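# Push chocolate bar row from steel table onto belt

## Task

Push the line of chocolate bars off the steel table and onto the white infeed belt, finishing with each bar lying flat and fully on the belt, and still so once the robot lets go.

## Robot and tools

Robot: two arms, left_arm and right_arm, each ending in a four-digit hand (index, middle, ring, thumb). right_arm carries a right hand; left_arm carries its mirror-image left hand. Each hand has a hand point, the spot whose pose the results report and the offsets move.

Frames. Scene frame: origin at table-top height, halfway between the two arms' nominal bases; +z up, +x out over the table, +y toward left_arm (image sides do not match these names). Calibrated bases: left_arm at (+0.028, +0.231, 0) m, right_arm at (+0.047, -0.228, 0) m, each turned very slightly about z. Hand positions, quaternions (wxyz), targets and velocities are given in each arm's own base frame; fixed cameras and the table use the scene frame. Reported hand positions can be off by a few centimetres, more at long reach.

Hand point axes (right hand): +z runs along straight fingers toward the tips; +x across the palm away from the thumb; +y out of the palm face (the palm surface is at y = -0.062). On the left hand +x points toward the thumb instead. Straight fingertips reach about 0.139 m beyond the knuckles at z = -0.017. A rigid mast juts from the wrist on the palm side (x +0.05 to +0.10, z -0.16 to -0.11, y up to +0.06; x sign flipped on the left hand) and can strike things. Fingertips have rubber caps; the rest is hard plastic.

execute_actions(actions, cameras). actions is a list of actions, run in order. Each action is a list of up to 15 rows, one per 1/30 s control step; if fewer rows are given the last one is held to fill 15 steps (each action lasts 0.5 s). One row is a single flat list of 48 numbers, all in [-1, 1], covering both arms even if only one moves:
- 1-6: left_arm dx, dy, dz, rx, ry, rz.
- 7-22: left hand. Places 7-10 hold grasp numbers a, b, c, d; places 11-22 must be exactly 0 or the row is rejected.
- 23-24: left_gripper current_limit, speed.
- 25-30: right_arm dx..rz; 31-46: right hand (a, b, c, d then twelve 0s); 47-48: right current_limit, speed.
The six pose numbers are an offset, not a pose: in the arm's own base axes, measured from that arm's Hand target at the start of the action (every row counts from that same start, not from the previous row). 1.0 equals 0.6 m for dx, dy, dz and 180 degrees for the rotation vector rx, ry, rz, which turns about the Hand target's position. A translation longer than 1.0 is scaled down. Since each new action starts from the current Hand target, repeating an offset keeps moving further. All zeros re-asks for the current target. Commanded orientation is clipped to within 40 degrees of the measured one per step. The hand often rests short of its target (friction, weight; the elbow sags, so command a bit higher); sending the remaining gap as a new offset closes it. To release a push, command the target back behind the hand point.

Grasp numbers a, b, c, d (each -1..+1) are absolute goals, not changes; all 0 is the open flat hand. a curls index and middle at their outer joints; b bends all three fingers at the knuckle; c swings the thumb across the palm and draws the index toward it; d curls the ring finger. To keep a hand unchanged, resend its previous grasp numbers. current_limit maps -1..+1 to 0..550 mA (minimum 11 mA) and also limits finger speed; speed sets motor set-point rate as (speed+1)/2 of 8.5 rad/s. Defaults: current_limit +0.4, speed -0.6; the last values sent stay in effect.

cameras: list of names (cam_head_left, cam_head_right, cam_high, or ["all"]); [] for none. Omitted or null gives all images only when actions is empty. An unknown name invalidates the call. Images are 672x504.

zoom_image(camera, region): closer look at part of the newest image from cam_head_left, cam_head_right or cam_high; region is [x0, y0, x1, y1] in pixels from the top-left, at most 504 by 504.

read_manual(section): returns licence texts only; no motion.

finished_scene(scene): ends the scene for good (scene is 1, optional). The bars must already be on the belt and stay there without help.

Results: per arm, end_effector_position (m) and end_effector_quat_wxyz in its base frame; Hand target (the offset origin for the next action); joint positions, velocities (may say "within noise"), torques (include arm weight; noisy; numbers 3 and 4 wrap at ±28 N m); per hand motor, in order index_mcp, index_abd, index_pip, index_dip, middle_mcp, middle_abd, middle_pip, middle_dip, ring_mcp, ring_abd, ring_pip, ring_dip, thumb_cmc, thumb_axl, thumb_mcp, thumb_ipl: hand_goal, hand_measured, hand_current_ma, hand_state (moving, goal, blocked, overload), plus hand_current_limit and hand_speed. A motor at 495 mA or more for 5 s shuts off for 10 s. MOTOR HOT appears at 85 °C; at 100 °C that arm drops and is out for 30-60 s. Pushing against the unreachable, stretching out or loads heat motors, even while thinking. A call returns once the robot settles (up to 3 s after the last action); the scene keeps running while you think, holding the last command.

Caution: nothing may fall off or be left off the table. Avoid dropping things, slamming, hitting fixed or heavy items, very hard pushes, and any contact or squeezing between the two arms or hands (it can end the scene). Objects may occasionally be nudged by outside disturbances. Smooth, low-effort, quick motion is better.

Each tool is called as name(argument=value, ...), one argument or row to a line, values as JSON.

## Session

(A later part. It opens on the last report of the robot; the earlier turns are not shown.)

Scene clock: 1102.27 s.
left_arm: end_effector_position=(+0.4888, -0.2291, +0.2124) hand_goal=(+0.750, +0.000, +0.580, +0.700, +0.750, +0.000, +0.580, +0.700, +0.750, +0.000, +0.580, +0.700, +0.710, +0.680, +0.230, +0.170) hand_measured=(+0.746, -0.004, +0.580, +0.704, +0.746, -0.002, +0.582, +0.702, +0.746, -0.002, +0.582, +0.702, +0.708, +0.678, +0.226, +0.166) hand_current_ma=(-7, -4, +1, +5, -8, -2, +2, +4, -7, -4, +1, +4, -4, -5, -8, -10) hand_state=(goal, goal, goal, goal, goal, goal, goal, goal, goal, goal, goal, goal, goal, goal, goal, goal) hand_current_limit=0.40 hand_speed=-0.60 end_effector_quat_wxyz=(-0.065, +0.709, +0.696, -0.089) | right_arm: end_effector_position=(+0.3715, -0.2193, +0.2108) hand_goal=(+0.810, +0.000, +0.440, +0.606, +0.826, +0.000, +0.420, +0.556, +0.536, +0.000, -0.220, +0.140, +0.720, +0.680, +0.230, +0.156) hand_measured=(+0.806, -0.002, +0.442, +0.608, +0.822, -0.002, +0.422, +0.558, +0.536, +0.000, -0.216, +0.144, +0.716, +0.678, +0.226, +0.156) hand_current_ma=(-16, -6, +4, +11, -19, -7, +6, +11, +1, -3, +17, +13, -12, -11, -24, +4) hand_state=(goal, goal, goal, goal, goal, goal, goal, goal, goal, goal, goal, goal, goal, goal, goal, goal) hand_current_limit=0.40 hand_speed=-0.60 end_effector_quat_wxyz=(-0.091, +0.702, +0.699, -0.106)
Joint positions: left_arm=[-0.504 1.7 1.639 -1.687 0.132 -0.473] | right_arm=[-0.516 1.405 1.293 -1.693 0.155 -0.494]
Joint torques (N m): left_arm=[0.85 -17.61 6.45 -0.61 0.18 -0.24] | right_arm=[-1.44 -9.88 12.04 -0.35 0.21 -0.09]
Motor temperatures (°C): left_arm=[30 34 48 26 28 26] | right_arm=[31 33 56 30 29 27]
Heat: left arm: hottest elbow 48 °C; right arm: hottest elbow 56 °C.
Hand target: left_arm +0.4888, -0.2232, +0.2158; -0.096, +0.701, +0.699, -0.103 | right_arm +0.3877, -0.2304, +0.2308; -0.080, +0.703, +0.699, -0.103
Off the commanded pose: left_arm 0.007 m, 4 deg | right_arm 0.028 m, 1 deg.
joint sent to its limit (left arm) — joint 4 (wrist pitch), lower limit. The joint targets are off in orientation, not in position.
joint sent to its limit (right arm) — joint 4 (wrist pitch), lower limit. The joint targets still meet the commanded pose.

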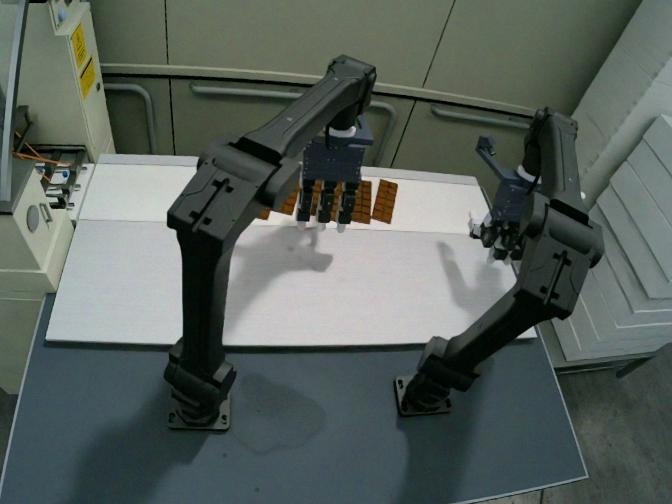

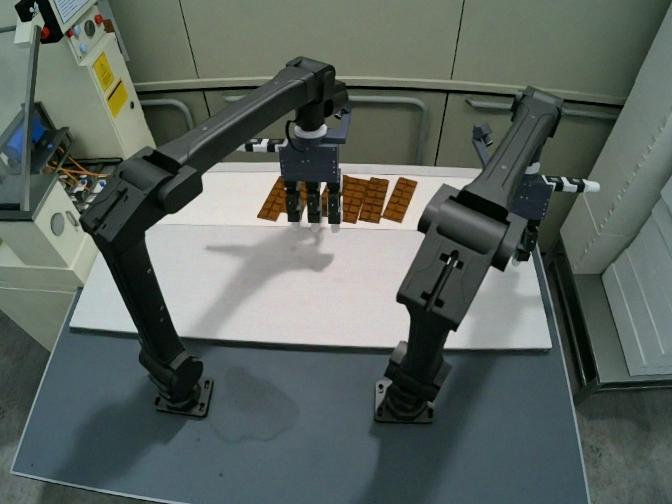

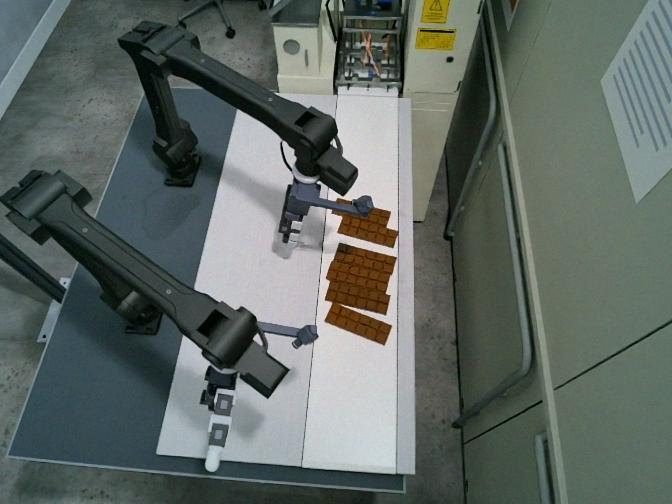

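execute_actions(
  actions=[
    [[0.1105,0.0555,0,0,-0.0148,0, 0.6,0,0,0,0,0,0,0,0,0,0,0,0,0,0,0, 0.4,-0.6, -0.08,0.03,0,0,0,0, 0.1,0,0,0.5,0,0,0,0,0,0,0,0,0,0,0,0, 0.4,-0.6]],
    [[0.1105,0.0555,0,0,-0.0148,0, 0.6,0,0,0,0,0,0,0,0,0,0,0,0,0,0,0, 0.4,-0.6, -0.08,0.03,0,0,0,0, 0.1,0,0,0.5,0,0,0,0,0,0,0,0,0,0,0,0, 0.4,-0.6]],
    [[0.1105,0.0555,-0.03,0,-0.0148,0, 0.6,0,0,0,0,0,0,0,0,0,0,0,0,0,0,0, 0.4,-0.6, 0,0,0,0,0,0, 0.1,0,0,0.5,0,0,0,0,0,0,0,0,0,0,0,0, 0.4,-0.6]],
  ],
  cameras=["cam_head_left","cam_head_right","cam_high"],
)

zoom_image(
  camera="cam_head_left",
  region=[240, 150, 400, 250],
)

zoom_image(
  camera="cam_head_right",
  region=[240, 150, 400, 250],
)

zoom_image(
  camera="cam_high",
  region=[300, 170, 440, 290],
)

Scene clock: 1149.00 s.
left_arm: end_effector_position=(+0.6754, -0.1144, +0.1751) hand_goal=(+0.810, +0.000, +0.040, +0.130, +0.600, +0.000, -0.380, -0.170, +0.810, +0.000, +0.580, +0.640, +0.770, +0.680, +0.230, +0.080) hand_measured=(+0.808, -0.002, +0.044, +0.134, +0.602, -0.002, -0.372, -0.166, +0.806, -0.002, +0.580, +0.642, +0.768, +0.678, +0.226, +0.080) hand_current_ma=(-3, -3, +5, +7, +3, -2, +15, +6, -8, -3, +1, +4, -3, -5, -8, +2) hand_state=(goal, goal, goal, goal, goal, goal, goal, goal, goal, goal, goal, goal, goal, goal, goal, goal) hand_current_limit=0.40 hand_speed=-0.60 end_effector_quat_wxyz=(-0.043, +0.701, +0.710, -0.050) | right_arm: end_effector_position=(+0.2982, -0.1933, +0.2295) hand_goal=(+0.810, +0.000, +0.440, +0.606, +0.826, +0.000, +0.420, +0.556, +0.536, +0.000, -0.220, +0.140, +0.720, +0.680, +0.230, +0.156) hand_measured=(+0.806, -0.002, +0.440, +0.608, +0.820, -0.002, +0.422, +0.558, +0.536, +0.000, -0.216, +0.144, +0.716, +0.678, +0.226, +0.156) hand_current_ma=(-19, -5, +3, +10, -22, -6, +4, +10, +0, -3, +17, +13, -12, -11, -24, +4) hand_state=(goal, goal, goal, goal, goal, goal, goal, goal, goal, goal, goal, goal, goal, goal, goal, goal) hand_current_limit=0.40 hand_speed=-0.60 end_effector_quat_wxyz=(-0.061, +0.701, +0.704, -0.097)
Joint positions: left_arm=[-0.218 2.05 2.041 -1.688 0.038 -0.229] | right_arm=[-0.566 1.155 1.115 -1.693 0.162 -0.556]
Joint torques (N m): left_arm=[-0.67 -22.95 10.19 -0.4 -0.07 -0.04] | right_arm=[-2.14 -8 7.06 -0.21 0.31 -0.09]
Motor temperatures (°C): left_arm=[30 33 46 26 28 26] | right_arm=[31 33 56 30 29 27]
Heat: left arm: hottest elbow 46 °C; right arm: hottest elbow 56 °C.
Hand target: left_arm +0.6877, -0.1233, +0.1979; -0.047, +0.706, +0.704, -0.054 | right_arm +0.2918, -0.1944, +0.2309; -0.080, +0.703, +0.699, -0.103
Off the commanded pose: left_arm 0.027 m, 1 deg | right_arm 0.007 m, 2 deg.
joint sent to its limit (left arm) — joint 4 (wrist pitch), lower limit. The joint targets are off in orientation, not in position.
joint sent to its limit (right arm) — joint 4 (wrist pitch), lower limit. The joint targets still meet the commanded pose.

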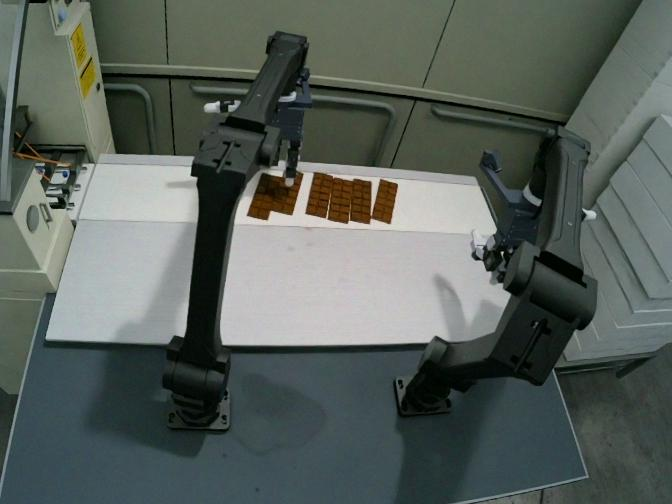

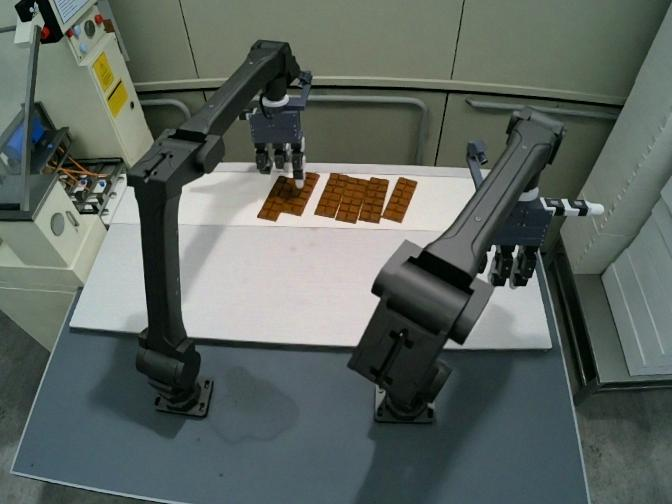

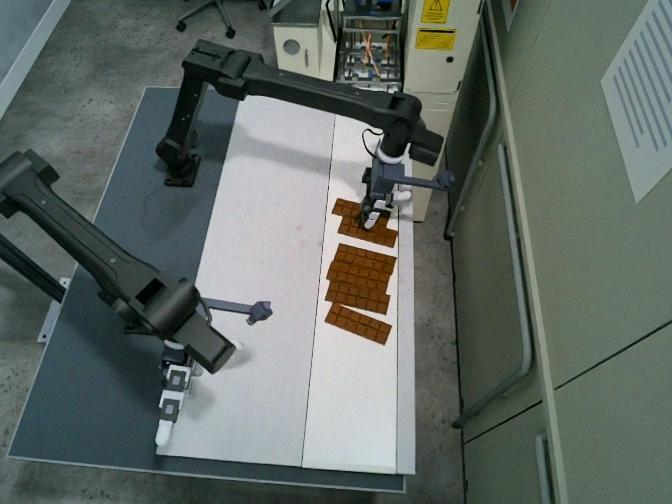

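Scaled by 3.150.

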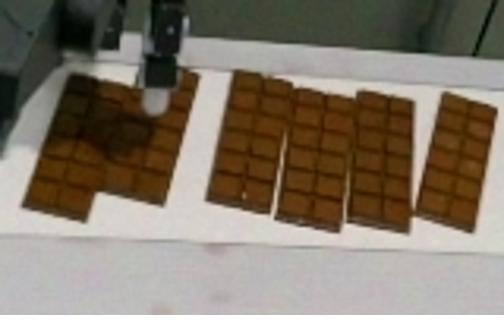

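Scaled by 3.150.

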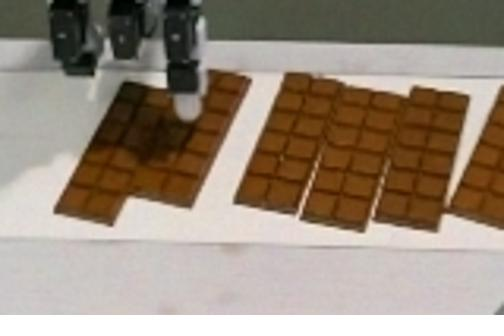

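Scaled by 3.600.

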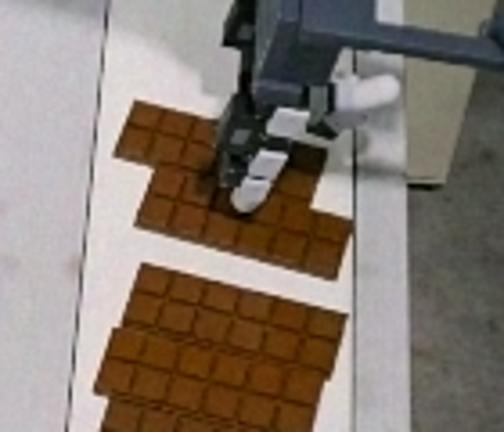

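execute_actions(
  actions=[
    [[0,0,-0.0333,0,0,0, 0.6,0,0,0,0,0,0,0,0,0,0,0,0,0,0,0, 0.4,-0.6, 0,0,0,0,0,0, 0.1,0,0,0.5,0,0,0,0,0,0,0,0,0,0,0,0, 0.4,-0.6]],
    [[0,0,-0.01,0,0,0, 0.6,0,0,0,0,0,0,0,0,0,0,0,0,0,0,0, 0.4,-0.6, 0,0,0,0,0,0, 0.1,0,0,0.5,0,0,0,0,0,0,0,0,0,0,0,0, 0.4,-0.6]],
  ],
  cameras=["cam_head_right"],
)

zoom_image(
  camera="cam_head_right",
  region=[240, 150, 400, 250],
)

Scene clock: 1156.50 s.
left_arm: end_effector_position=(+0.6763, -0.1147, +0.1599) hand_goal=(+0.810, +0.000, +0.040, +0.130, +0.600, +0.000, -0.380, -0.170, +0.810, +0.000, +0.580, +0.640, +0.770, +0.680, +0.230, +0.080) hand_measured=(+0.808, -0.002, +0.044, +0.134, +0.602, -0.002, -0.372, -0.166, +0.806, -0.002, +0.580, +0.642, +0.768, +0.678, +0.226, +0.080) hand_current_ma=(-3, -3, +5, +7, +3, -2, +15, +6, -8, -3, +1, +4, -3, -5, -8, +2) hand_state=(goal, goal, goal, goal, goal, goal, goal, goal, goal, goal, goal, goal, goal, goal, goal, goal) hand_current_limit=0.40 hand_speed=-0.60 end_effector_quat_wxyz=(-0.053, +0.700, +0.710, -0.056) | right_arm: end_effector_position=(+0.2982, -0.1932, +0.2295) hand_goal=(+0.810, +0.000, +0.440, +0.606, +0.826, +0.000, +0.420, +0.556, +0.536, +0.000, -0.220, +0.140, +0.720, +0.680, +0.230, +0.156) hand_measured=(+0.806, -0.002, +0.440, +0.608, +0.820, -0.002, +0.422, +0.558, +0.536, +0.000, -0.216, +0.144, +0.716, +0.678, +0.226, +0.156) hand_current_ma=(-19, -5, +3, +10, -22, -6, +4, +10, +0, -3, +17, +13, -12, -11, -24, +4) hand_state=(goal, goal, goal, goal, goal, goal, goal, goal, goal, goal, goal, goal, goal, goal, goal, goal) hand_current_limit=0.40 hand_speed=-0.60 end_effector_quat_wxyz=(-0.061, +0.701, +0.704, -0.096)
Joint positions: left_arm=[-0.218 2.073 2.041 -1.688 0.038 -0.228] | right_arm=[-0.566 1.155 1.115 -1.693 0.162 -0.556]
Joint torques (N m): left_arm=[-0.38 -21.77 9.88 -0.44 0.05 -0.04] | right_arm=[-2.14 -8 7.06 -0.2 0.31 -0.09]
Heat: left arm: hottest elbow 47 °C; right arm: hottest elbow 53 °C.
Hand target: left_arm +0.6877, -0.1234, +0.1720; -0.047, +0.706, +0.704, -0.054 | right_arm +0.2918, -0.1944, +0.2309; -0.080, +0.703, +0.700, -0.103
Off the commanded pose: left_arm 0.019 m, 1 deg | right_arm 0.007 m, 2 deg.
joint sent to its limit (left arm) — joint 4 (wrist pitch), lower limit. The joint targets still meet the commanded pose.
joint sent to its limit (right arm) — joint 4 (wrist pitch), lower limit. The joint targets still meet the commanded pose.
Images, in order (width x height): cam_head_right 672x504.

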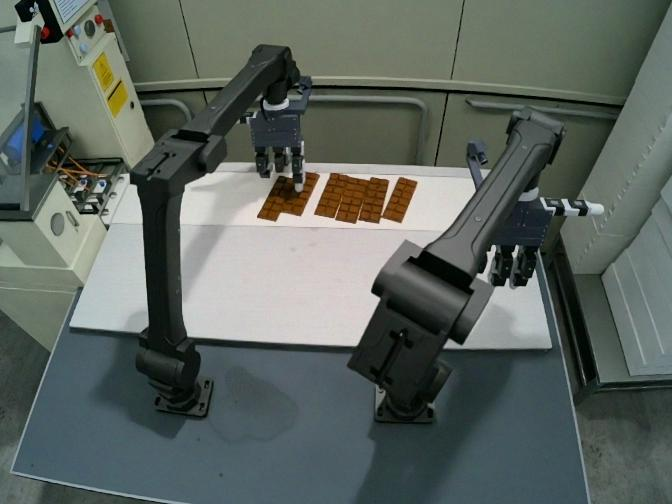

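Scaled by 3.150.

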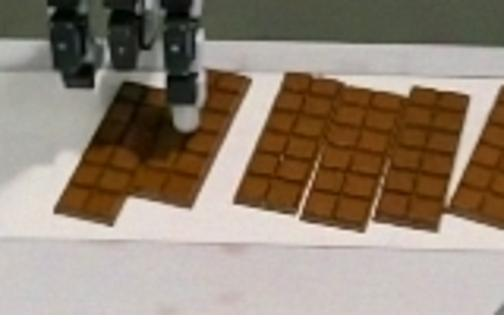

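execute_actions(
  actions=[
    [[0,0,-0.013,0,0,0, 0.6,0,0,0,0,0,0,0,0,0,0,0,0,0,0,0, 0.4,-0.6, 0,0,0,0,0,0, 0.1,0,0,0.5,0,0,0,0,0,0,0,0,0,0,0,0, 0.4,-0.6]],
    [[0,0,-0.01,0,0,0, 0.6,0,0,0,0,0,0,0,0,0,0,0,0,0,0,0, 0.4,-0.6, 0,0,0,0,0,0, 0.1,0,0,0.5,0,0,0,0,0,0,0,0,0,0,0,0, 0.4,-0.6]],
  ],
  cameras=[],
)

Scene clock: 1179.83 s.
left_arm: end_effector_position=(+0.6767, -0.1151, +0.1565) hand_goal=(+0.810, +0.000, +0.040, +0.130, +0.600, +0.000, -0.380, -0.170, +0.810, +0.000, +0.580, +0.640, +0.770, +0.680, +0.230, +0.080) hand_measured=(+0.808, -0.002, +0.044, +0.134, +0.602, -0.002, -0.372, -0.166, +0.808, +0.002, +0.580, +0.642, +0.768, +0.678, +0.226, +0.080) hand_current_ma=(-3, -3, +5, +7, +3, -2, +15, +6, -5, +2, +1, +2, -3, -5, -8, +2) hand_state=(goal, goal, goal, goal, goal, goal, goal, goal, goal, goal, goal, goal, goal, goal, goal, goal) hand_current_limit=0.40 hand_speed=-0.60 end_effector_quat_wxyz=(-0.054, +0.700, +0.709, -0.058) | right_arm: end_effector_position=(+0.2982, -0.1932, +0.2295) hand_goal=(+0.810, +0.000, +0.440, +0.606, +0.826, +0.000, +0.420, +0.556, +0.536, +0.000, -0.220, +0.140, +0.720, +0.680, +0.230, +0.156) hand_measured=(+0.806, -0.002, +0.440, +0.608, +0.820, -0.002, +0.422, +0.558, +0.536, +0.000, -0.216, +0.144, +0.716, +0.678, +0.226, +0.156) hand_current_ma=(-19, -5, +3, +10, -22, -6, +4, +10, +0, -3, +17, +13, -12, -11, -24, +4) hand_state=(goal, goal, goal, goal, goal, goal, goal, goal, goal, goal, goal, goal, goal, goal, goal, goal) hand_current_limit=0.40 hand_speed=-0.60 end_effector_quat_wxyz=(-0.061, +0.701, +0.704, -0.096)
Joint positions: left_arm=[-0.218 2.078 2.042 -1.688 0.04 -0.227] | right_arm=[-0.566 1.155 1.115 -1.693 0.162 -0.556]
Joint torques (N m): left_arm=[-0.44 -20.6 9.65 -0.4 0.03 -0.05] | right_arm=[-2.2 -7.94 7.06 -0.21 0.31 -0.09]
Motor temperatures (°C): left_arm=[30 36 49 26 28 26] | right_arm=[31 33 49 30 30 27]
Heat: left arm: hottest elbow 49 °C; right arm: hottest elbow 49 °C.
Hand target: left_arm +0.6877, -0.1234, +0.1582; -0.047, +0.706, +0.704, -0.054 | right_arm +0.2918, -0.1944, +0.2309; -0.080, +0.703, +0.700, -0.103
Off the commanded pose: left_arm 0.014 m, 1 deg | right_arm 0.007 m, 2 deg.
joint sent to its limit (right arm) — joint 4 (wrist pitch), lower limit. The joint targets still meet the commanded pose.
No camera images: "cameras" was empty.

execute_actions(
  actions=[
    [[0,0,-0.012,0,0,0, 0.6,0,0,0,0,0,0,0,0,0,0,0,0,0,0,0, 0.4,-0.6, 0,0,0,0,0,0, 0.1,0,0,0.5,0,0,0,0,0,0,0,0,0,0,0,0, 0.4,-0.6]],
    [[-0.04,0,-0.004,0,0,0, 0.6,0,0,0,0,0,0,0,0,0,0,0,0,0,0,0, 0.4,-0.6, 0,0,0,0,0,0, 0.1,0,0,0.5,0,0,0,0,0,0,0,0,0,0,0,0, 0.4,-0.6]],
  ],
  cameras=["cam_high","cam_head_right"],
)

zoom_image(
  camera="cam_high",
  region=[330, 190, 430, 290],
)

zoom_image(
  camera="cam_head_right",
  region=[240, 150, 400, 250],
)

Scene clock: 1188.97 s.
left_arm: end_effector_position=(+0.6671, -0.1154, +0.1579) hand_goal=(+0.810, +0.000, +0.040, +0.130, +0.600, +0.000, -0.380, -0.170, +0.810, +0.000, +0.580, +0.640, +0.770, +0.680, +0.230, +0.080) hand_measured=(+0.808, -0.002, +0.044, +0.134, +0.602, -0.002, -0.372, -0.166, +0.802, +0.006, +0.576, +0.638, +0.768, +0.678, +0.226, +0.080) hand_current_ma=(-4, -3, +5, +7, +3, -2, +15, +6, -17, +10, -7, -3, -3, -5, -8, +2) hand_state=(goal, goal, goal, goal, goal, goal, goal, goal, goal, goal, goal, goal, goal, goal, goal, goal) hand_current_limit=0.40 hand_speed=-0.60 end_effector_quat_wxyz=(-0.042, +0.702, +0.709, -0.052) | right_arm: end_effector_position=(+0.2982, -0.1932, +0.2295) hand_goal=(+0.810, +0.000, +0.440, +0.606, +0.826, +0.000, +0.420, +0.556, +0.536, +0.000, -0.220, +0.140, +0.720, +0.680, +0.230, +0.156) hand_measured=(+0.806, -0.002, +0.440, +0.608, +0.820, -0.002, +0.422, +0.558, +0.536, +0.000, -0.216, +0.144, +0.716, +0.678, +0.226, +0.156) hand_current_ma=(-19, -5, +3, +10, -22, -6, +4, +10, +0, -3, +17, +13, -12, -11, -24, +4) hand_state=(goal, goal, goal, goal, goal, goal, goal, goal, goal, goal, goal, goal, goal, goal, goal, goal) hand_current_limit=0.40 hand_speed=-0.60 end_effector_quat_wxyz=(-0.061, +0.701, +0.704, -0.096)
Joint positions: left_arm=[-0.221 2.027 1.959 -1.63 0.043 -0.227] | right_arm=[-0.566 1.155 1.115 -1.693 0.162 -0.556]
Joint torques (N m): left_arm=[-0.97 -21.71 5.55 0.1 -0.05 -0.14] | right_arm=[-2.14 -8 7.05 -0.2 0.31 -0.09]
Heat: left arm: hottest elbow 49 °C; right arm: hottest elbow 48 °C.
Hand target: left_arm +0.6637, -0.1233, +0.1486; -0.047, +0.706, +0.704, -0.054 | right_arm +0.2918, -0.1944, +0.2309; -0.080, +0.703, +0.700, -0.103
Off the commanded pose: left_arm 0.013 m, 1 deg | right_arm 0.007 m, 2 deg.
joint sent to its limit (right arm) — joint 4 (wrist pitch), lower limit. The joint targets still meet the commanded pose.
Images, in order (width x height): cam_head_right 672x504, cam_high 672x504.

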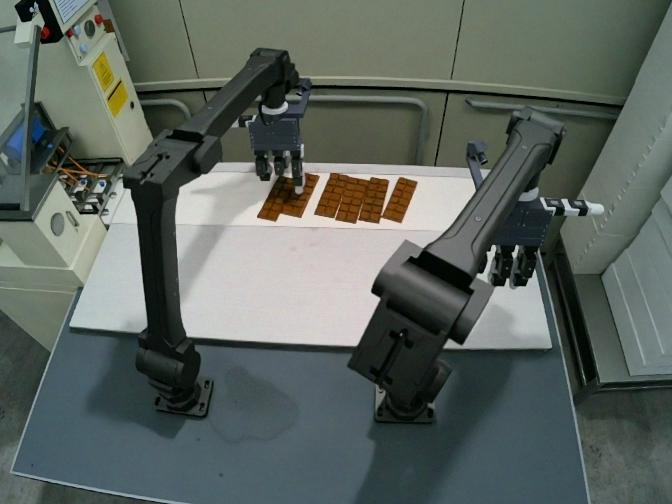

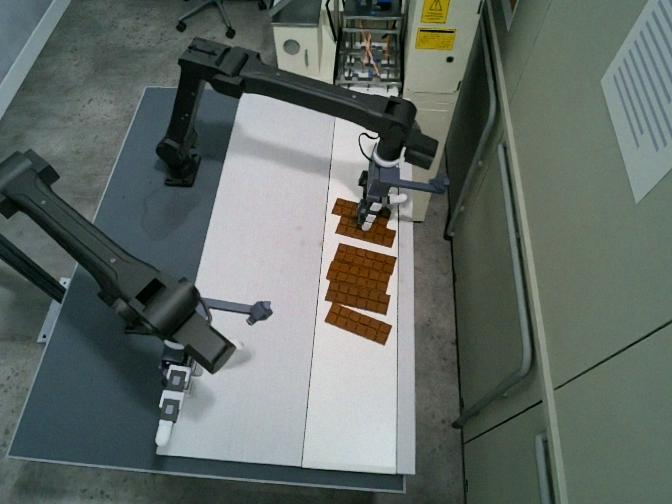

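Scaled by 5.040.

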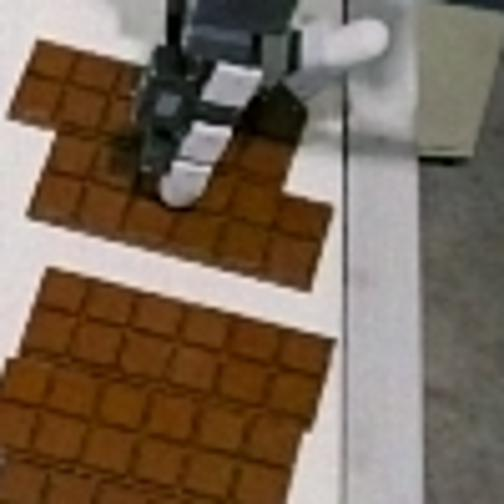

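Scaled by 3.150.

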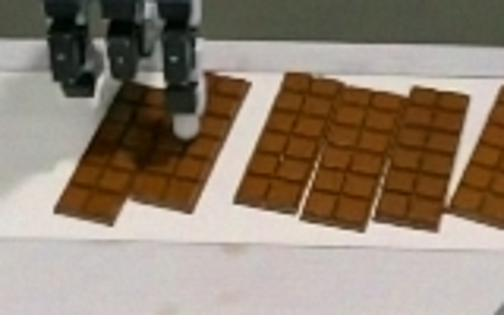

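execute_actions(
  actions=[
    [[-0.03,0,-0.003,0,0,0, 0.6,0,0,0,0,0,0,0,0,0,0,0,0,0,0,0, 0.4,-0.6, 0,0,0,0,0,0, 0.1,0,0,0.5,0,0,0,0,0,0,0,0,0,0,0,0, 0.4,-0.6]],
  ],
  cameras=["cam_high"],
)

zoom_image(
  camera="cam_high",
  region=[330, 190, 430, 290],
)

Scene clock: 1194.40 s.
left_arm: end_effector_position=(+0.6497, -0.1163, +0.1576) hand_goal=(+0.810, +0.000, +0.040, +0.130, +0.600, +0.000, -0.380, -0.170, +0.810, +0.000, +0.580, +0.640, +0.770, +0.680, +0.230, +0.080) hand_measured=(+0.808, -0.002, +0.044, +0.134, +0.602, -0.002, -0.372, -0.166, +0.796, +0.008, +0.572, +0.636, +0.768, +0.678, +0.226, +0.080) hand_current_ma=(-4, -3, +5, +7, +3, -2, +15, +6, -36, +14, -16, -8, -3, -5, -8, +2) hand_state=(goal, goal, goal, goal, goal, goal, goal, goal, goal, goal, goal, goal, goal, goal, goal, goal) hand_current_limit=0.40 hand_speed=-0.60 end_effector_quat_wxyz=(-0.041, +0.705, +0.707, -0.051) | right_arm: end_effector_position=(+0.2982, -0.1932, +0.2295) hand_goal=(+0.810, +0.000, +0.440, +0.606, +0.826, +0.000, +0.420, +0.556, +0.536, +0.000, -0.220, +0.140, +0.720, +0.680, +0.230, +0.156) hand_measured=(+0.806, -0.002, +0.440, +0.608, +0.820, -0.002, +0.422, +0.558, +0.536, +0.000, -0.216, +0.144, +0.716, +0.678, +0.226, +0.156) hand_current_ma=(-19, -5, +3, +10, -22, -6, +4, +10, +0, -3, +17, +13, -12, -11, -24, +4) hand_state=(goal, goal, goal, goal, goal, goal, goal, goal, goal, goal, goal, goal, goal, goal, goal, goal) hand_current_limit=0.40 hand_speed=-0.60 end_effector_quat_wxyz=(-0.061, +0.701, +0.704, -0.096)
Joint positions: left_arm=[-0.227 1.974 1.875 -1.596 0.044 -0.228] | right_arm=[-0.566 1.155 1.115 -1.693 0.162 -0.556]
Joint torques (N m): left_arm=[-0.79 -20.78 5.46 0.17 -0.05 -0.21] | right_arm=[-2.14 -7.94 7.06 -0.18 0.31 -0.1]
Heat: left arm: hottest elbow 48 °C; right arm: hottest elbow 47 °C.
Hand target: left_arm +0.6457, -0.1231, +0.1466; -0.047, +0.706, +0.704, -0.054 | right_arm +0.2918, -0.1944, +0.2309; -0.080, +0.703, +0.700, -0.103
Off the commanded pose: left_arm 0.014 m, 1 deg | right_arm 0.007 m, 2 deg.
joint sent to its limit (right arm) — joint 4 (wrist pitch), lower limit. The joint targets still meet the commanded pose.
Images, in order (width x height): cam_high 672x504.

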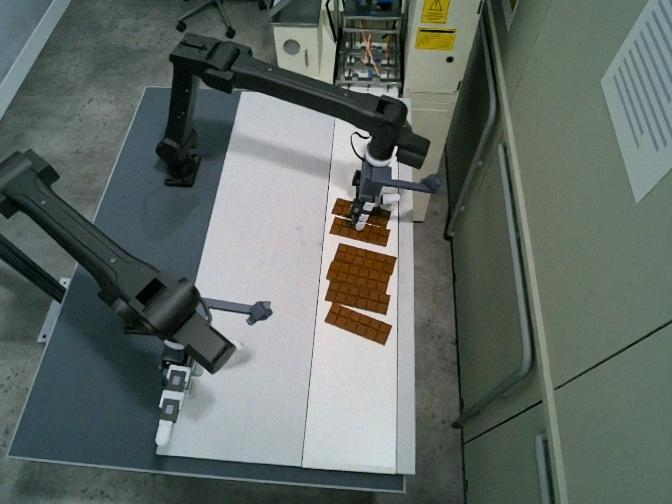

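Scaled by 5.040.

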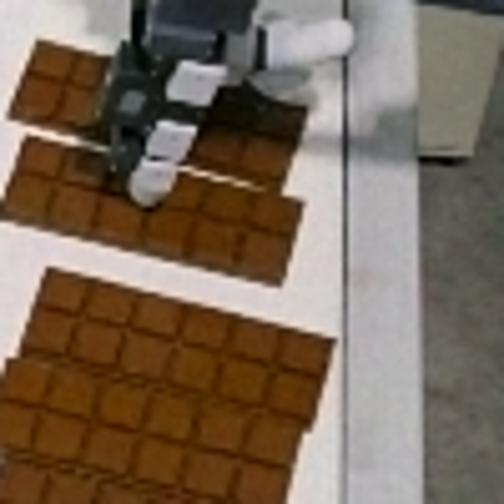

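execute_actions(
  actions=[
    [[0,0,0.067,0,0,0, 0.6,0,0,0,0,0,0,0,0,0,0,0,0,0,0,0, 0.4,-0.6, 0,0,0,0,0,0, 0.1,0,0,0.5,0,0,0,0,0,0,0,0,0,0,0,0, 0.4,-0.6]],
    [[0.033,-0.132,0,0,0,0, 0.6,0,0,0,0,0,0,0,0,0,0,0,0,0,0,0, 0.4,-0.6, 0,0,0,0,0,0, 0.1,0,0,0.5,0,0,0,0,0,0,0,0,0,0,0,0, 0.4,-0.6]],
    [[0,0,-0.03,0,0,0, 0.6,0,0,0,0,0,0,0,0,0,0,0,0,0,0,0, 0.4,-0.6, 0,0,0,0,0,0, 0.1,0,0,0.5,0,0,0,0,0,0,0,0,0,0,0,0, 0.4,-0.6]],
  ],
  cameras=["cam_high","cam_head_right","cam_head_left"],
)

zoom_image(
  camera="cam_head_right",
  region=[240, 150, 400, 250],
)

zoom_image(
  camera="cam_head_left",
  region=[240, 150, 400, 250],
)

Scene clock: 1216.10 s.
left_arm: end_effector_position=(+0.6550, -0.2015, +0.1573) hand_goal=(+0.810, +0.000, +0.040, +0.130, +0.600, +0.000, -0.380, -0.170, +0.810, +0.000, +0.580, +0.640, +0.770, +0.680, +0.230, +0.080) hand_measured=(+0.808, -0.002, +0.042, +0.134, +0.602, -0.002, -0.372, -0.166, +0.808, +0.000, +0.578, +0.638, +0.768, +0.678, +0.226, +0.080) hand_current_ma=(-4, -3, +5, +7, +2, -2, +14, +6, -3, +0, -2, -3, -3, -5, -8, +2) hand_state=(goal, goal, goal, goal, goal, goal, goal, goal, goal, goal, goal, goal, goal, goal, goal, goal) hand_current_limit=0.40 hand_speed=-0.60 end_effector_quat_wxyz=(-0.052, +0.710, +0.700, -0.057) | right_arm: end_effector_position=(+0.2982, -0.1932, +0.2295) hand_goal=(+0.810, +0.000, +0.440, +0.606, +0.826, +0.000, +0.420, +0.556, +0.536, +0.000, -0.220, +0.140, +0.720, +0.680, +0.230, +0.156) hand_measured=(+0.806, -0.002, +0.440, +0.608, +0.820, -0.002, +0.422, +0.558, +0.536, +0.000, -0.216, +0.144, +0.716, +0.678, +0.226, +0.156) hand_current_ma=(-19, -5, +3, +10, -22, -6, +4, +10, +0, -3, +17, +13, -12, -11, -24, +4) hand_state=(goal, goal, goal, goal, goal, goal, goal, goal, goal, goal, goal, goal, goal, goal, goal, goal) hand_current_limit=0.40 hand_speed=-0.60 end_effector_quat_wxyz=(-0.061, +0.701, +0.704, -0.096)
Joint positions: left_arm=[-0.355 2.081 2.049 -1.681 0.059 -0.337] | right_arm=[-0.566 1.155 1.115 -1.693 0.162 -0.556]
Joint torques (N m): left_arm=[0.32 -21.66 9.95 -0.75 -0.11 -0.25] | right_arm=[-2.14 -8 7.06 -0.2 0.31 -0.09]
Heat: left arm: hottest elbow 46 °C; right arm: hottest elbow 46 °C.
Hand target: left_arm +0.6655, -0.2024, +0.1689; -0.047, +0.706, +0.705, -0.054 | right_arm +0.2918, -0.1944, +0.2309; -0.080, +0.703, +0.700, -0.103
Off the commanded pose: left_arm 0.016 m, 1 deg | right_arm 0.007 m, 2 deg.
joint sent to its limit (left arm) — joint 4 (wrist pitch), lower limit. The joint targets still meet the commanded pose.
joint sent to its limit (right arm) — joint 4 (wrist pitch), lower limit. The joint targets still meet the commanded pose.

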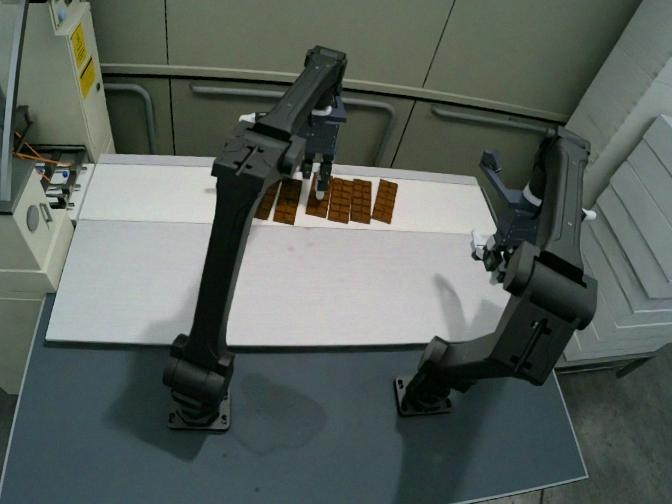

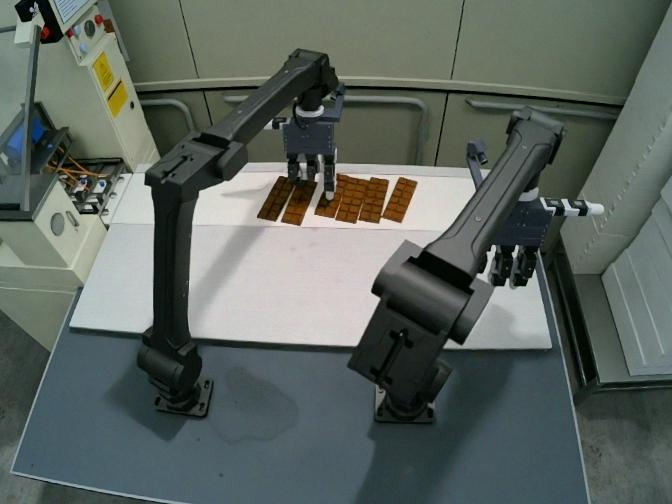

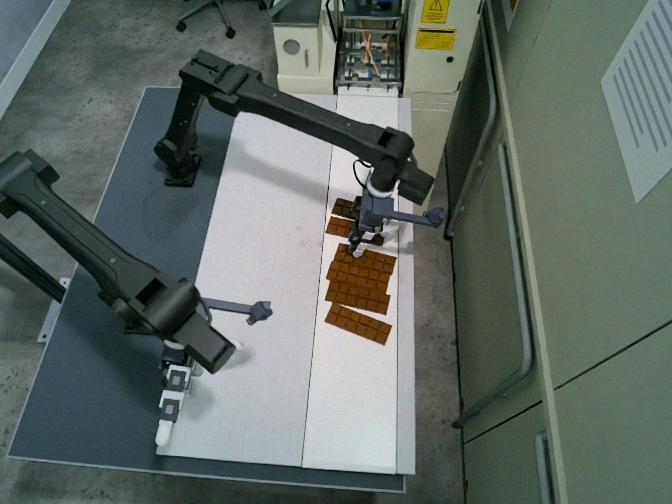

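Scaled by 3.150.

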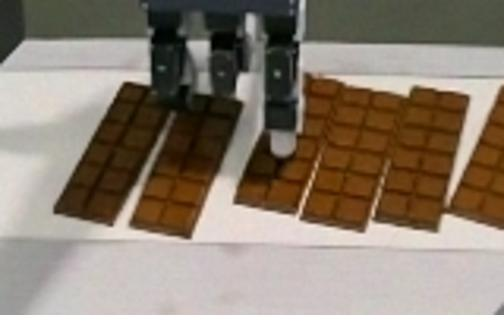

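Scaled by 3.150.

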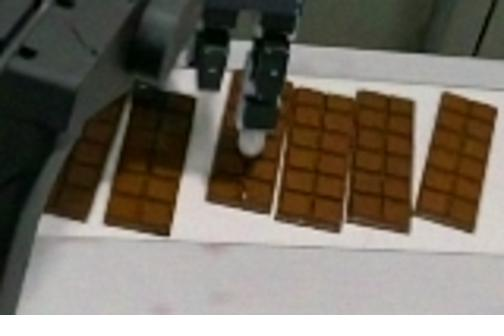

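execute_actions(
  actions=[
    [[0,0,-0.0283,0,0,0, 0.6,0,0,0,0,0,0,0,0,0,0,0,0,0,0,0, 0.4,-0.6, 0,0,0,0,0,0, 0.1,0,0,0.5,0,0,0,0,0,0,0,0,0,0,0,0, 0.4,-0.6]],
    [[-0.045,0,-0.005,0,0,0, 0.6,0,0,0,0,0,0,0,0,0,0,0,0,0,0,0, 0.4,-0.6, 0,0,0,0,0,0, 0.1,0,0,0.5,0,0,0,0,0,0,0,0,0,0,0,0, 0.4,-0.6]],
  ],
  cameras=["cam_high"],
)

zoom_image(
  camera="cam_high",
  region=[310, 190, 430, 310],
)

Scene clock: 1225.33 s.
left_arm: end_effector_position=(+0.6427, -0.1968, +0.1576) hand_goal=(+0.810, +0.000, +0.040, +0.130, +0.600, +0.000, -0.380, -0.170, +0.810, +0.000, +0.580, +0.640, +0.770, +0.680, +0.230, +0.080) hand_measured=(+0.808, -0.002, +0.042, +0.134, +0.602, -0.002, -0.372, -0.166, +0.800, -0.002, +0.576, +0.638, +0.768, +0.678, +0.226, +0.080) hand_current_ma=(-4, -3, +5, +7, +2, -2, +14, +6, -22, -2, -9, -5, -3, -5, -8, +2) hand_state=(goal, goal, goal, goal, goal, goal, goal, goal, goal, goal, goal, goal, goal, goal, goal, goal) hand_current_limit=0.40 hand_speed=-0.60 end_effector_quat_wxyz=(-0.042, +0.706, +0.705, -0.053) | right_arm: end_effector_position=(+0.2982, -0.1932, +0.2295) hand_goal=(+0.810, +0.000, +0.440, +0.606, +0.826, +0.000, +0.420, +0.556, +0.536, +0.000, -0.220, +0.140, +0.720, +0.680, +0.230, +0.156) hand_measured=(+0.806, -0.002, +0.440, +0.608, +0.820, -0.002, +0.422, +0.558, +0.536, +0.000, -0.216, +0.144, +0.716, +0.678, +0.226, +0.156) hand_current_ma=(-19, -5, +3, +10, -22, -6, +4, +10, +0, -3, +17, +13, -12, -11, -24, +4) hand_state=(goal, goal, goal, goal, goal, goal, goal, goal, goal, goal, goal, goal, goal, goal, goal, goal) hand_current_limit=0.40 hand_speed=-0.60 end_effector_quat_wxyz=(-0.061, +0.701, +0.704, -0.096)
Joint positions: left_arm=[-0.356 2.024 1.955 -1.622 0.062 -0.352] | right_arm=[-0.566 1.155 1.115 -1.693 0.162 -0.556]
Joint torques (N m): left_arm=[-0.67 -21.77 5.6 0.14 -0.1 -0.23] | right_arm=[-2.08 -7.88 7.06 -0.2 0.31 -0.09]
Heat: left arm: hottest elbow 46 °C; right arm: hottest elbow 45 °C.
Hand target: left_arm +0.6385, -0.2023, +0.1489; -0.047, +0.706, +0.704, -0.054 | right_arm +0.2918, -0.1944, +0.2309; -0.080, +0.703, +0.700, -0.103
Off the commanded pose: left_arm 0.011 m, 1 deg | right_arm 0.007 m, 2 deg.
joint sent to its limit (right arm) — joint 4 (wrist pitch), lower limit. The joint targets still meet the commanded pose.
Images, in order (width x height): cam_high 672x504.

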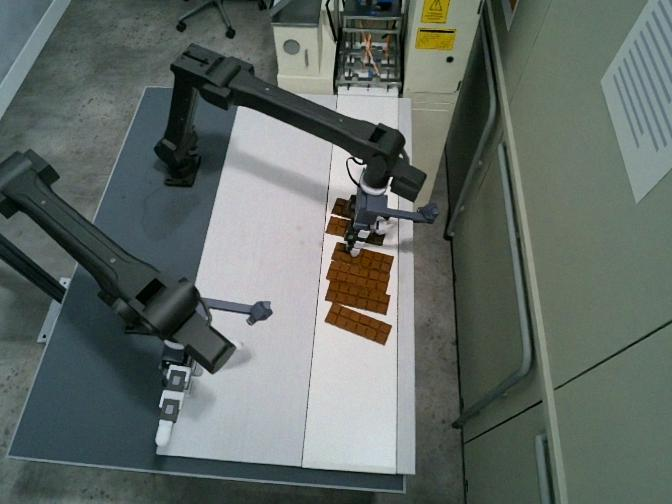

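Scaled by 4.200.

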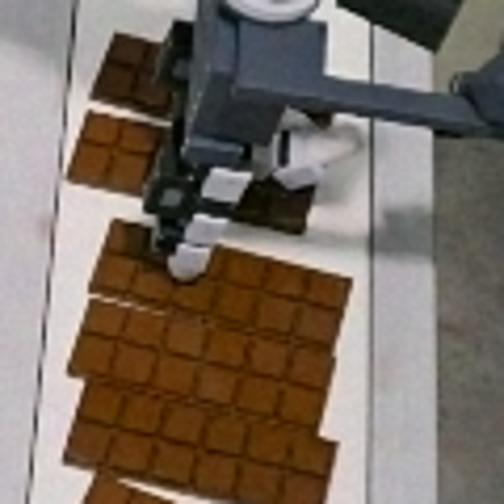

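execute_actions(
  actions=[
    [[0,0,0.067,0,0,0, 0.6,0,0,0,0,0,0,0,0,0,0,0,0,0,0,0, 0.4,-0.6, 0,0,0,0,0,0, 0.1,0,0,0.5,0,0,0,0,0,0,0,0,0,0,0,0, 0.4,-0.6]],
    [[-0.03,0.138,0,0,0,0, 0.6,0,0,0,0,0,0,0,0,0,0,0,0,0,0,0, 0.4,-0.6, 0,0,0,0,0,0, 0.1,0,0,0.5,0,0,0,0,0,0,0,0,0,0,0,0, 0.4,-0.6]],
  ],
  cameras=["cam_high","cam_head_left","cam_head_right"],
)

zoom_image(
  camera="cam_high",
  region=[310, 190, 430, 350],
)

zoom_image(
  camera="cam_high",
  region=[310, 190, 350, 250],
)

zoom_image(
  camera="cam_head_right",
  region=[240, 150, 430, 250],
)

zoom_image(
  camera="cam_head_left",
  region=[240, 150, 430, 250],
)

Scene clock: 1239.03 s.
left_arm: end_effector_position=(+0.6190, -0.1136, +0.1857) hand_goal=(+0.810, +0.000, +0.040, +0.130, +0.600, +0.000, -0.380, -0.170, +0.810, +0.000, +0.580, +0.640, +0.770, +0.680, +0.230, +0.080) hand_measured=(+0.808, -0.002, +0.042, +0.134, +0.602, -0.002, -0.372, -0.166, +0.802, -0.002, +0.576, +0.638, +0.768, +0.678, +0.226, +0.080) hand_current_ma=(-4, -3, +5, +7, +2, -2, +14, +6, -19, -3, -7, -4, -3, -5, -8, +2) hand_state=(goal, goal, goal, goal, goal, goal, goal, goal, goal, goal, goal, goal, goal, goal, goal, goal) hand_current_limit=0.40 hand_speed=-0.60 end_effector_quat_wxyz=(-0.055, +0.700, +0.710, -0.058) | right_arm: end_effector_position=(+0.2982, -0.1932, +0.2295) hand_goal=(+0.810, +0.000, +0.440, +0.606, +0.826, +0.000, +0.420, +0.556, +0.536, +0.000, -0.220, +0.140, +0.720, +0.680, +0.230, +0.156) hand_measured=(+0.806, -0.002, +0.440, +0.608, +0.820, -0.002, +0.422, +0.558, +0.536, +0.000, -0.216, +0.144, +0.716, +0.678, +0.226, +0.156) hand_current_ma=(-19, -5, +3, +10, -22, -6, +4, +10, +0, -3, +17, +13, -12, -11, -24, +4) hand_state=(goal, goal, goal, goal, goal, goal, goal, goal, goal, goal, goal, goal, goal, goal, goal, goal) hand_current_limit=0.40 hand_speed=-0.60 end_effector_quat_wxyz=(-0.061, +0.701, +0.704, -0.096)
Joint positions: left_arm=[-0.237 1.902 1.842 -1.664 0.042 -0.248] | right_arm=[-0.566 1.155 1.115 -1.693 0.162 -0.556]
Joint torques (N m): left_arm=[-0.56 -20.84 6.57 0.14 0.05 -0.07] | right_arm=[-2.14 -8 7.06 -0.23 0.31 -0.09]
Heat: left arm: hottest elbow 45 °C; right arm: hottest elbow 45 °C.
Hand target: left_arm +0.6204, -0.1196, +0.1890; -0.047, +0.706, +0.704, -0.055 | right_arm +0.2918, -0.1944, +0.2309; -0.080, +0.703, +0.700, -0.103
Off the commanded pose: left_arm 0.007 m, 1 deg | right_arm 0.007 m, 2 deg.
joint sent to its limit (right arm) — joint 4 (wrist pitch), lower limit. The joint targets still meet the commanded pose.

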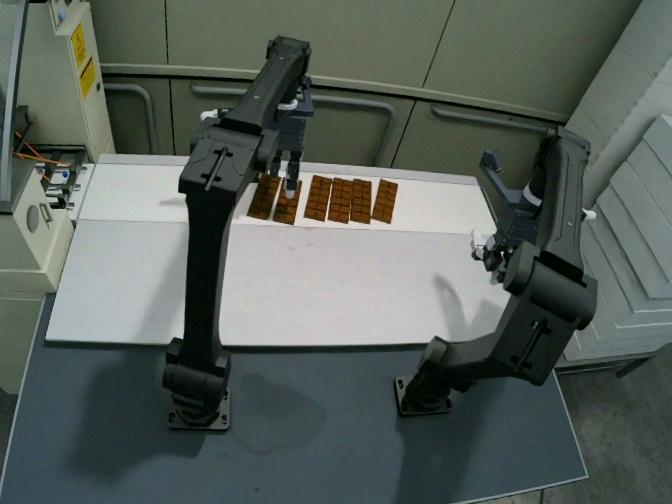

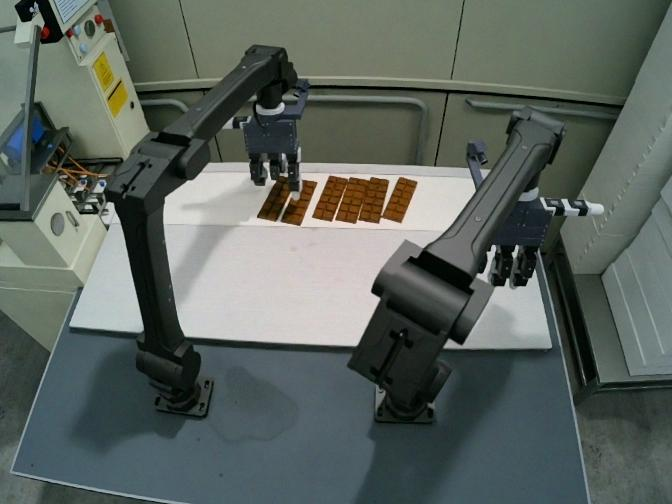

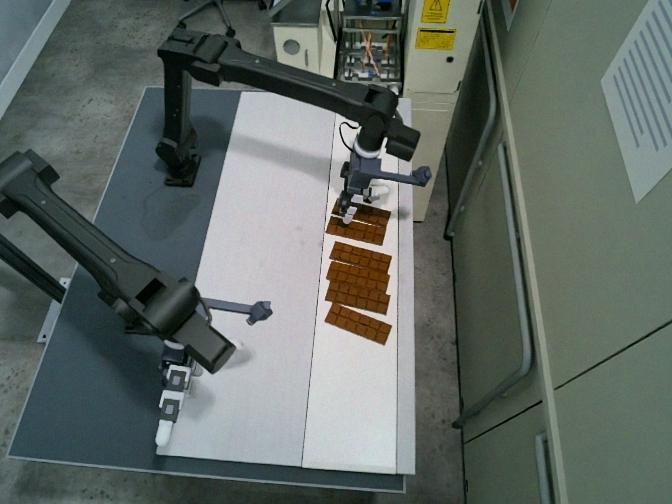

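Scaled by 3.150.

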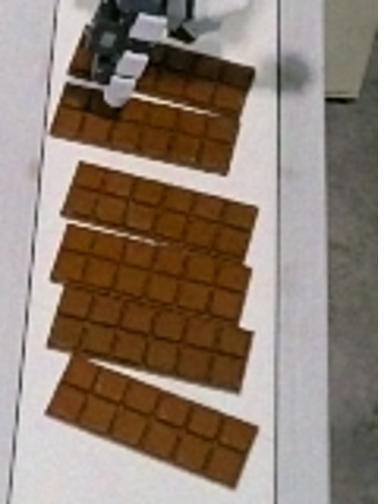

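Scaled by 8.400.

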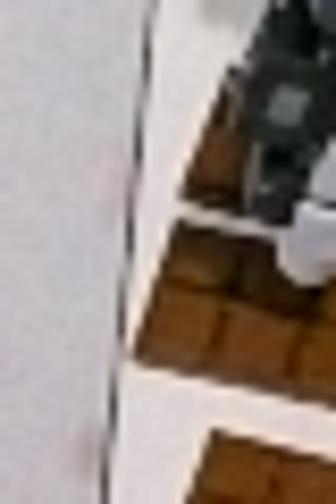

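Scaled by 2.653.

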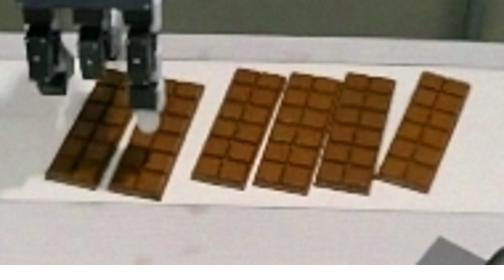

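Scaled by 2.653.

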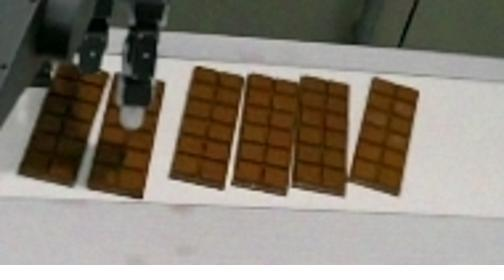

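execute_actions(
  actions=[
    [[0,-0.008,-0.045,0,0,0, 0.6,0,0,0,0,0,0,0,0,0,0,0,0,0,0,0, 0.4,-0.6, 0,0,0,0,0,0, 0.1,0,0,0.5,0,0,0,0,0,0,0,0,0,0,0,0, 0.4,-0.6]],
    [[0,0,-0.025,0,0,0, 0.6,0,0,0,0,0,0,0,0,0,0,0,0,0,0,0, 0.4,-0.6, 0,0,0,0,0,0, 0.1,0,0,0.5,0,0,0,0,0,0,0,0,0,0,0,0, 0.4,-0.6]],
    [[0.035,0,0,0,0,0, 0.6,0,0,0,0,0,0,0,0,0,0,0,0,0,0,0, 0.4,-0.6, 0,0,0,0,0,0, 0.1,0,0,0.5,0,0,0,0,0,0,0,0,0,0,0,0, 0.4,-0.6]],
  ],
  cameras=["cam_high","cam_head_right"],
)

zoom_image(
  camera="cam_high",
  region=[310, 190, 430, 350],
)

zoom_image(
  camera="cam_high",
  region=[310, 190, 350, 250],
)

Scene clock: 1254.23 s.
left_arm: end_effector_position=(+0.6305, -0.1216, +0.1541) hand_goal=(+0.810, +0.000, +0.040, +0.130, +0.600, +0.000, -0.380, -0.170, +0.810, +0.000, +0.580, +0.640, +0.770, +0.680, +0.230, +0.080) hand_measured=(+0.808, -0.002, +0.042, +0.134, +0.602, -0.002, -0.372, -0.166, +0.836, +0.022, +0.596, +0.646, +0.768, +0.678, +0.226, +0.080) hand_current_ma=(-4, -3, +5, +7, +2, -2, +14, +6, +72, +47, +39, +12, -3, -5, -8, +1) hand_state=(goal, goal, goal, goal, goal, goal, goal, goal, blocked, blocked, goal, goal, goal, goal, goal, goal) hand_current_limit=0.40 hand_speed=-0.60 end_effector_quat_wxyz=(-0.045, +0.705, +0.706, -0.054) | right_arm: end_effector_position=(+0.2982, -0.1932, +0.2295) hand_goal=(+0.810, +0.000, +0.440, +0.606, +0.826, +0.000, +0.420, +0.556, +0.536, +0.000, -0.220, +0.140, +0.720, +0.680, +0.230, +0.156) hand_measured=(+0.806, -0.002, +0.440, +0.608, +0.820, -0.002, +0.422, +0.558, +0.536, +0.000, -0.216, +0.144, +0.716, +0.678, +0.226, +0.156) hand_current_ma=(-19, -5, +3, +10, -22, -6, +4, +10, +0, -3, +17, +13, -12, -11, -24, +4) hand_state=(goal, goal, goal, goal, goal, goal, goal, goal, goal, goal, goal, goal, goal, goal, goal, goal) hand_current_limit=0.40 hand_speed=-0.60 end_effector_quat_wxyz=(-0.061, +0.701, +0.704, -0.096)
Joint positions: left_arm=[-0.243 1.933 1.803 -1.575 0.046 -0.243] | right_arm=[-0.566 1.155 1.115 -1.693 0.162 -0.556]
Joint torques (N m): left_arm=[0.21 -17.73 9.11 -0.42 -0.11 -0.1] | right_arm=[-2.14 -8 7.06 -0.21 0.31 -0.1]
Motor temperatures (°C): left_arm=[30 35 44 26 28 26] | right_arm=[31 32 44 30 30 27]
Heat: left arm: hottest elbow 44 °C; right arm: hottest elbow 44 °C.
Hand target: left_arm +0.6415, -0.1244, +0.1471; -0.047, +0.706, +0.705, -0.055 | right_arm +0.2918, -0.1944, +0.2309; -0.080, +0.703, +0.700, -0.103
Off the commanded pose: left_arm 0.013 m, 0 deg | right_arm 0.007 m, 2 deg.
joint sent to its limit (right arm) — joint 4 (wrist pitch), lower limit. The joint targets still meet the commanded pose.
Images, in order (width x height): cam_head_right 672x504, cam_high 672x504.

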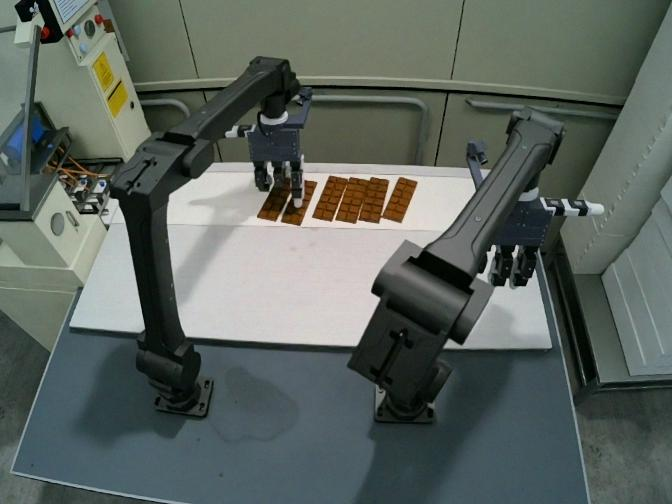

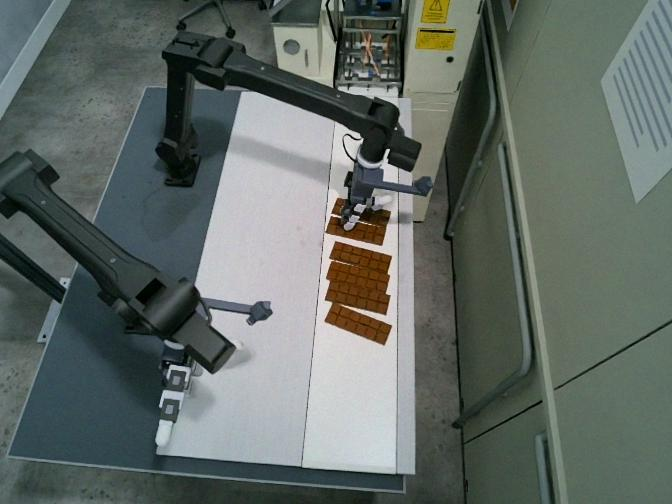

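Scaled by 3.150.

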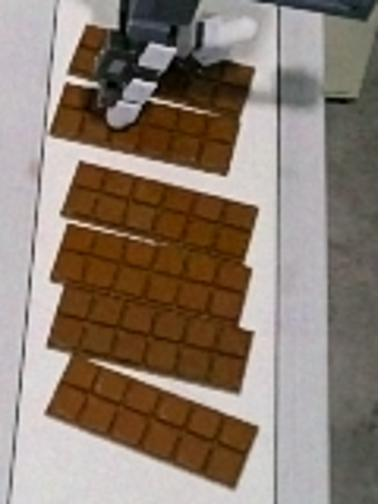

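Scaled by 8.400.

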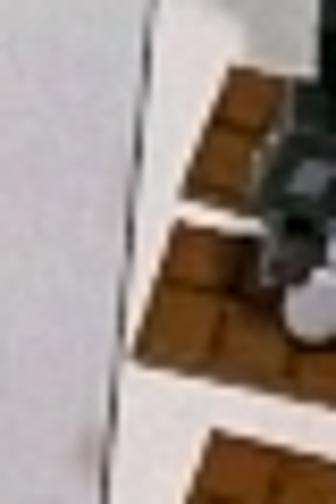

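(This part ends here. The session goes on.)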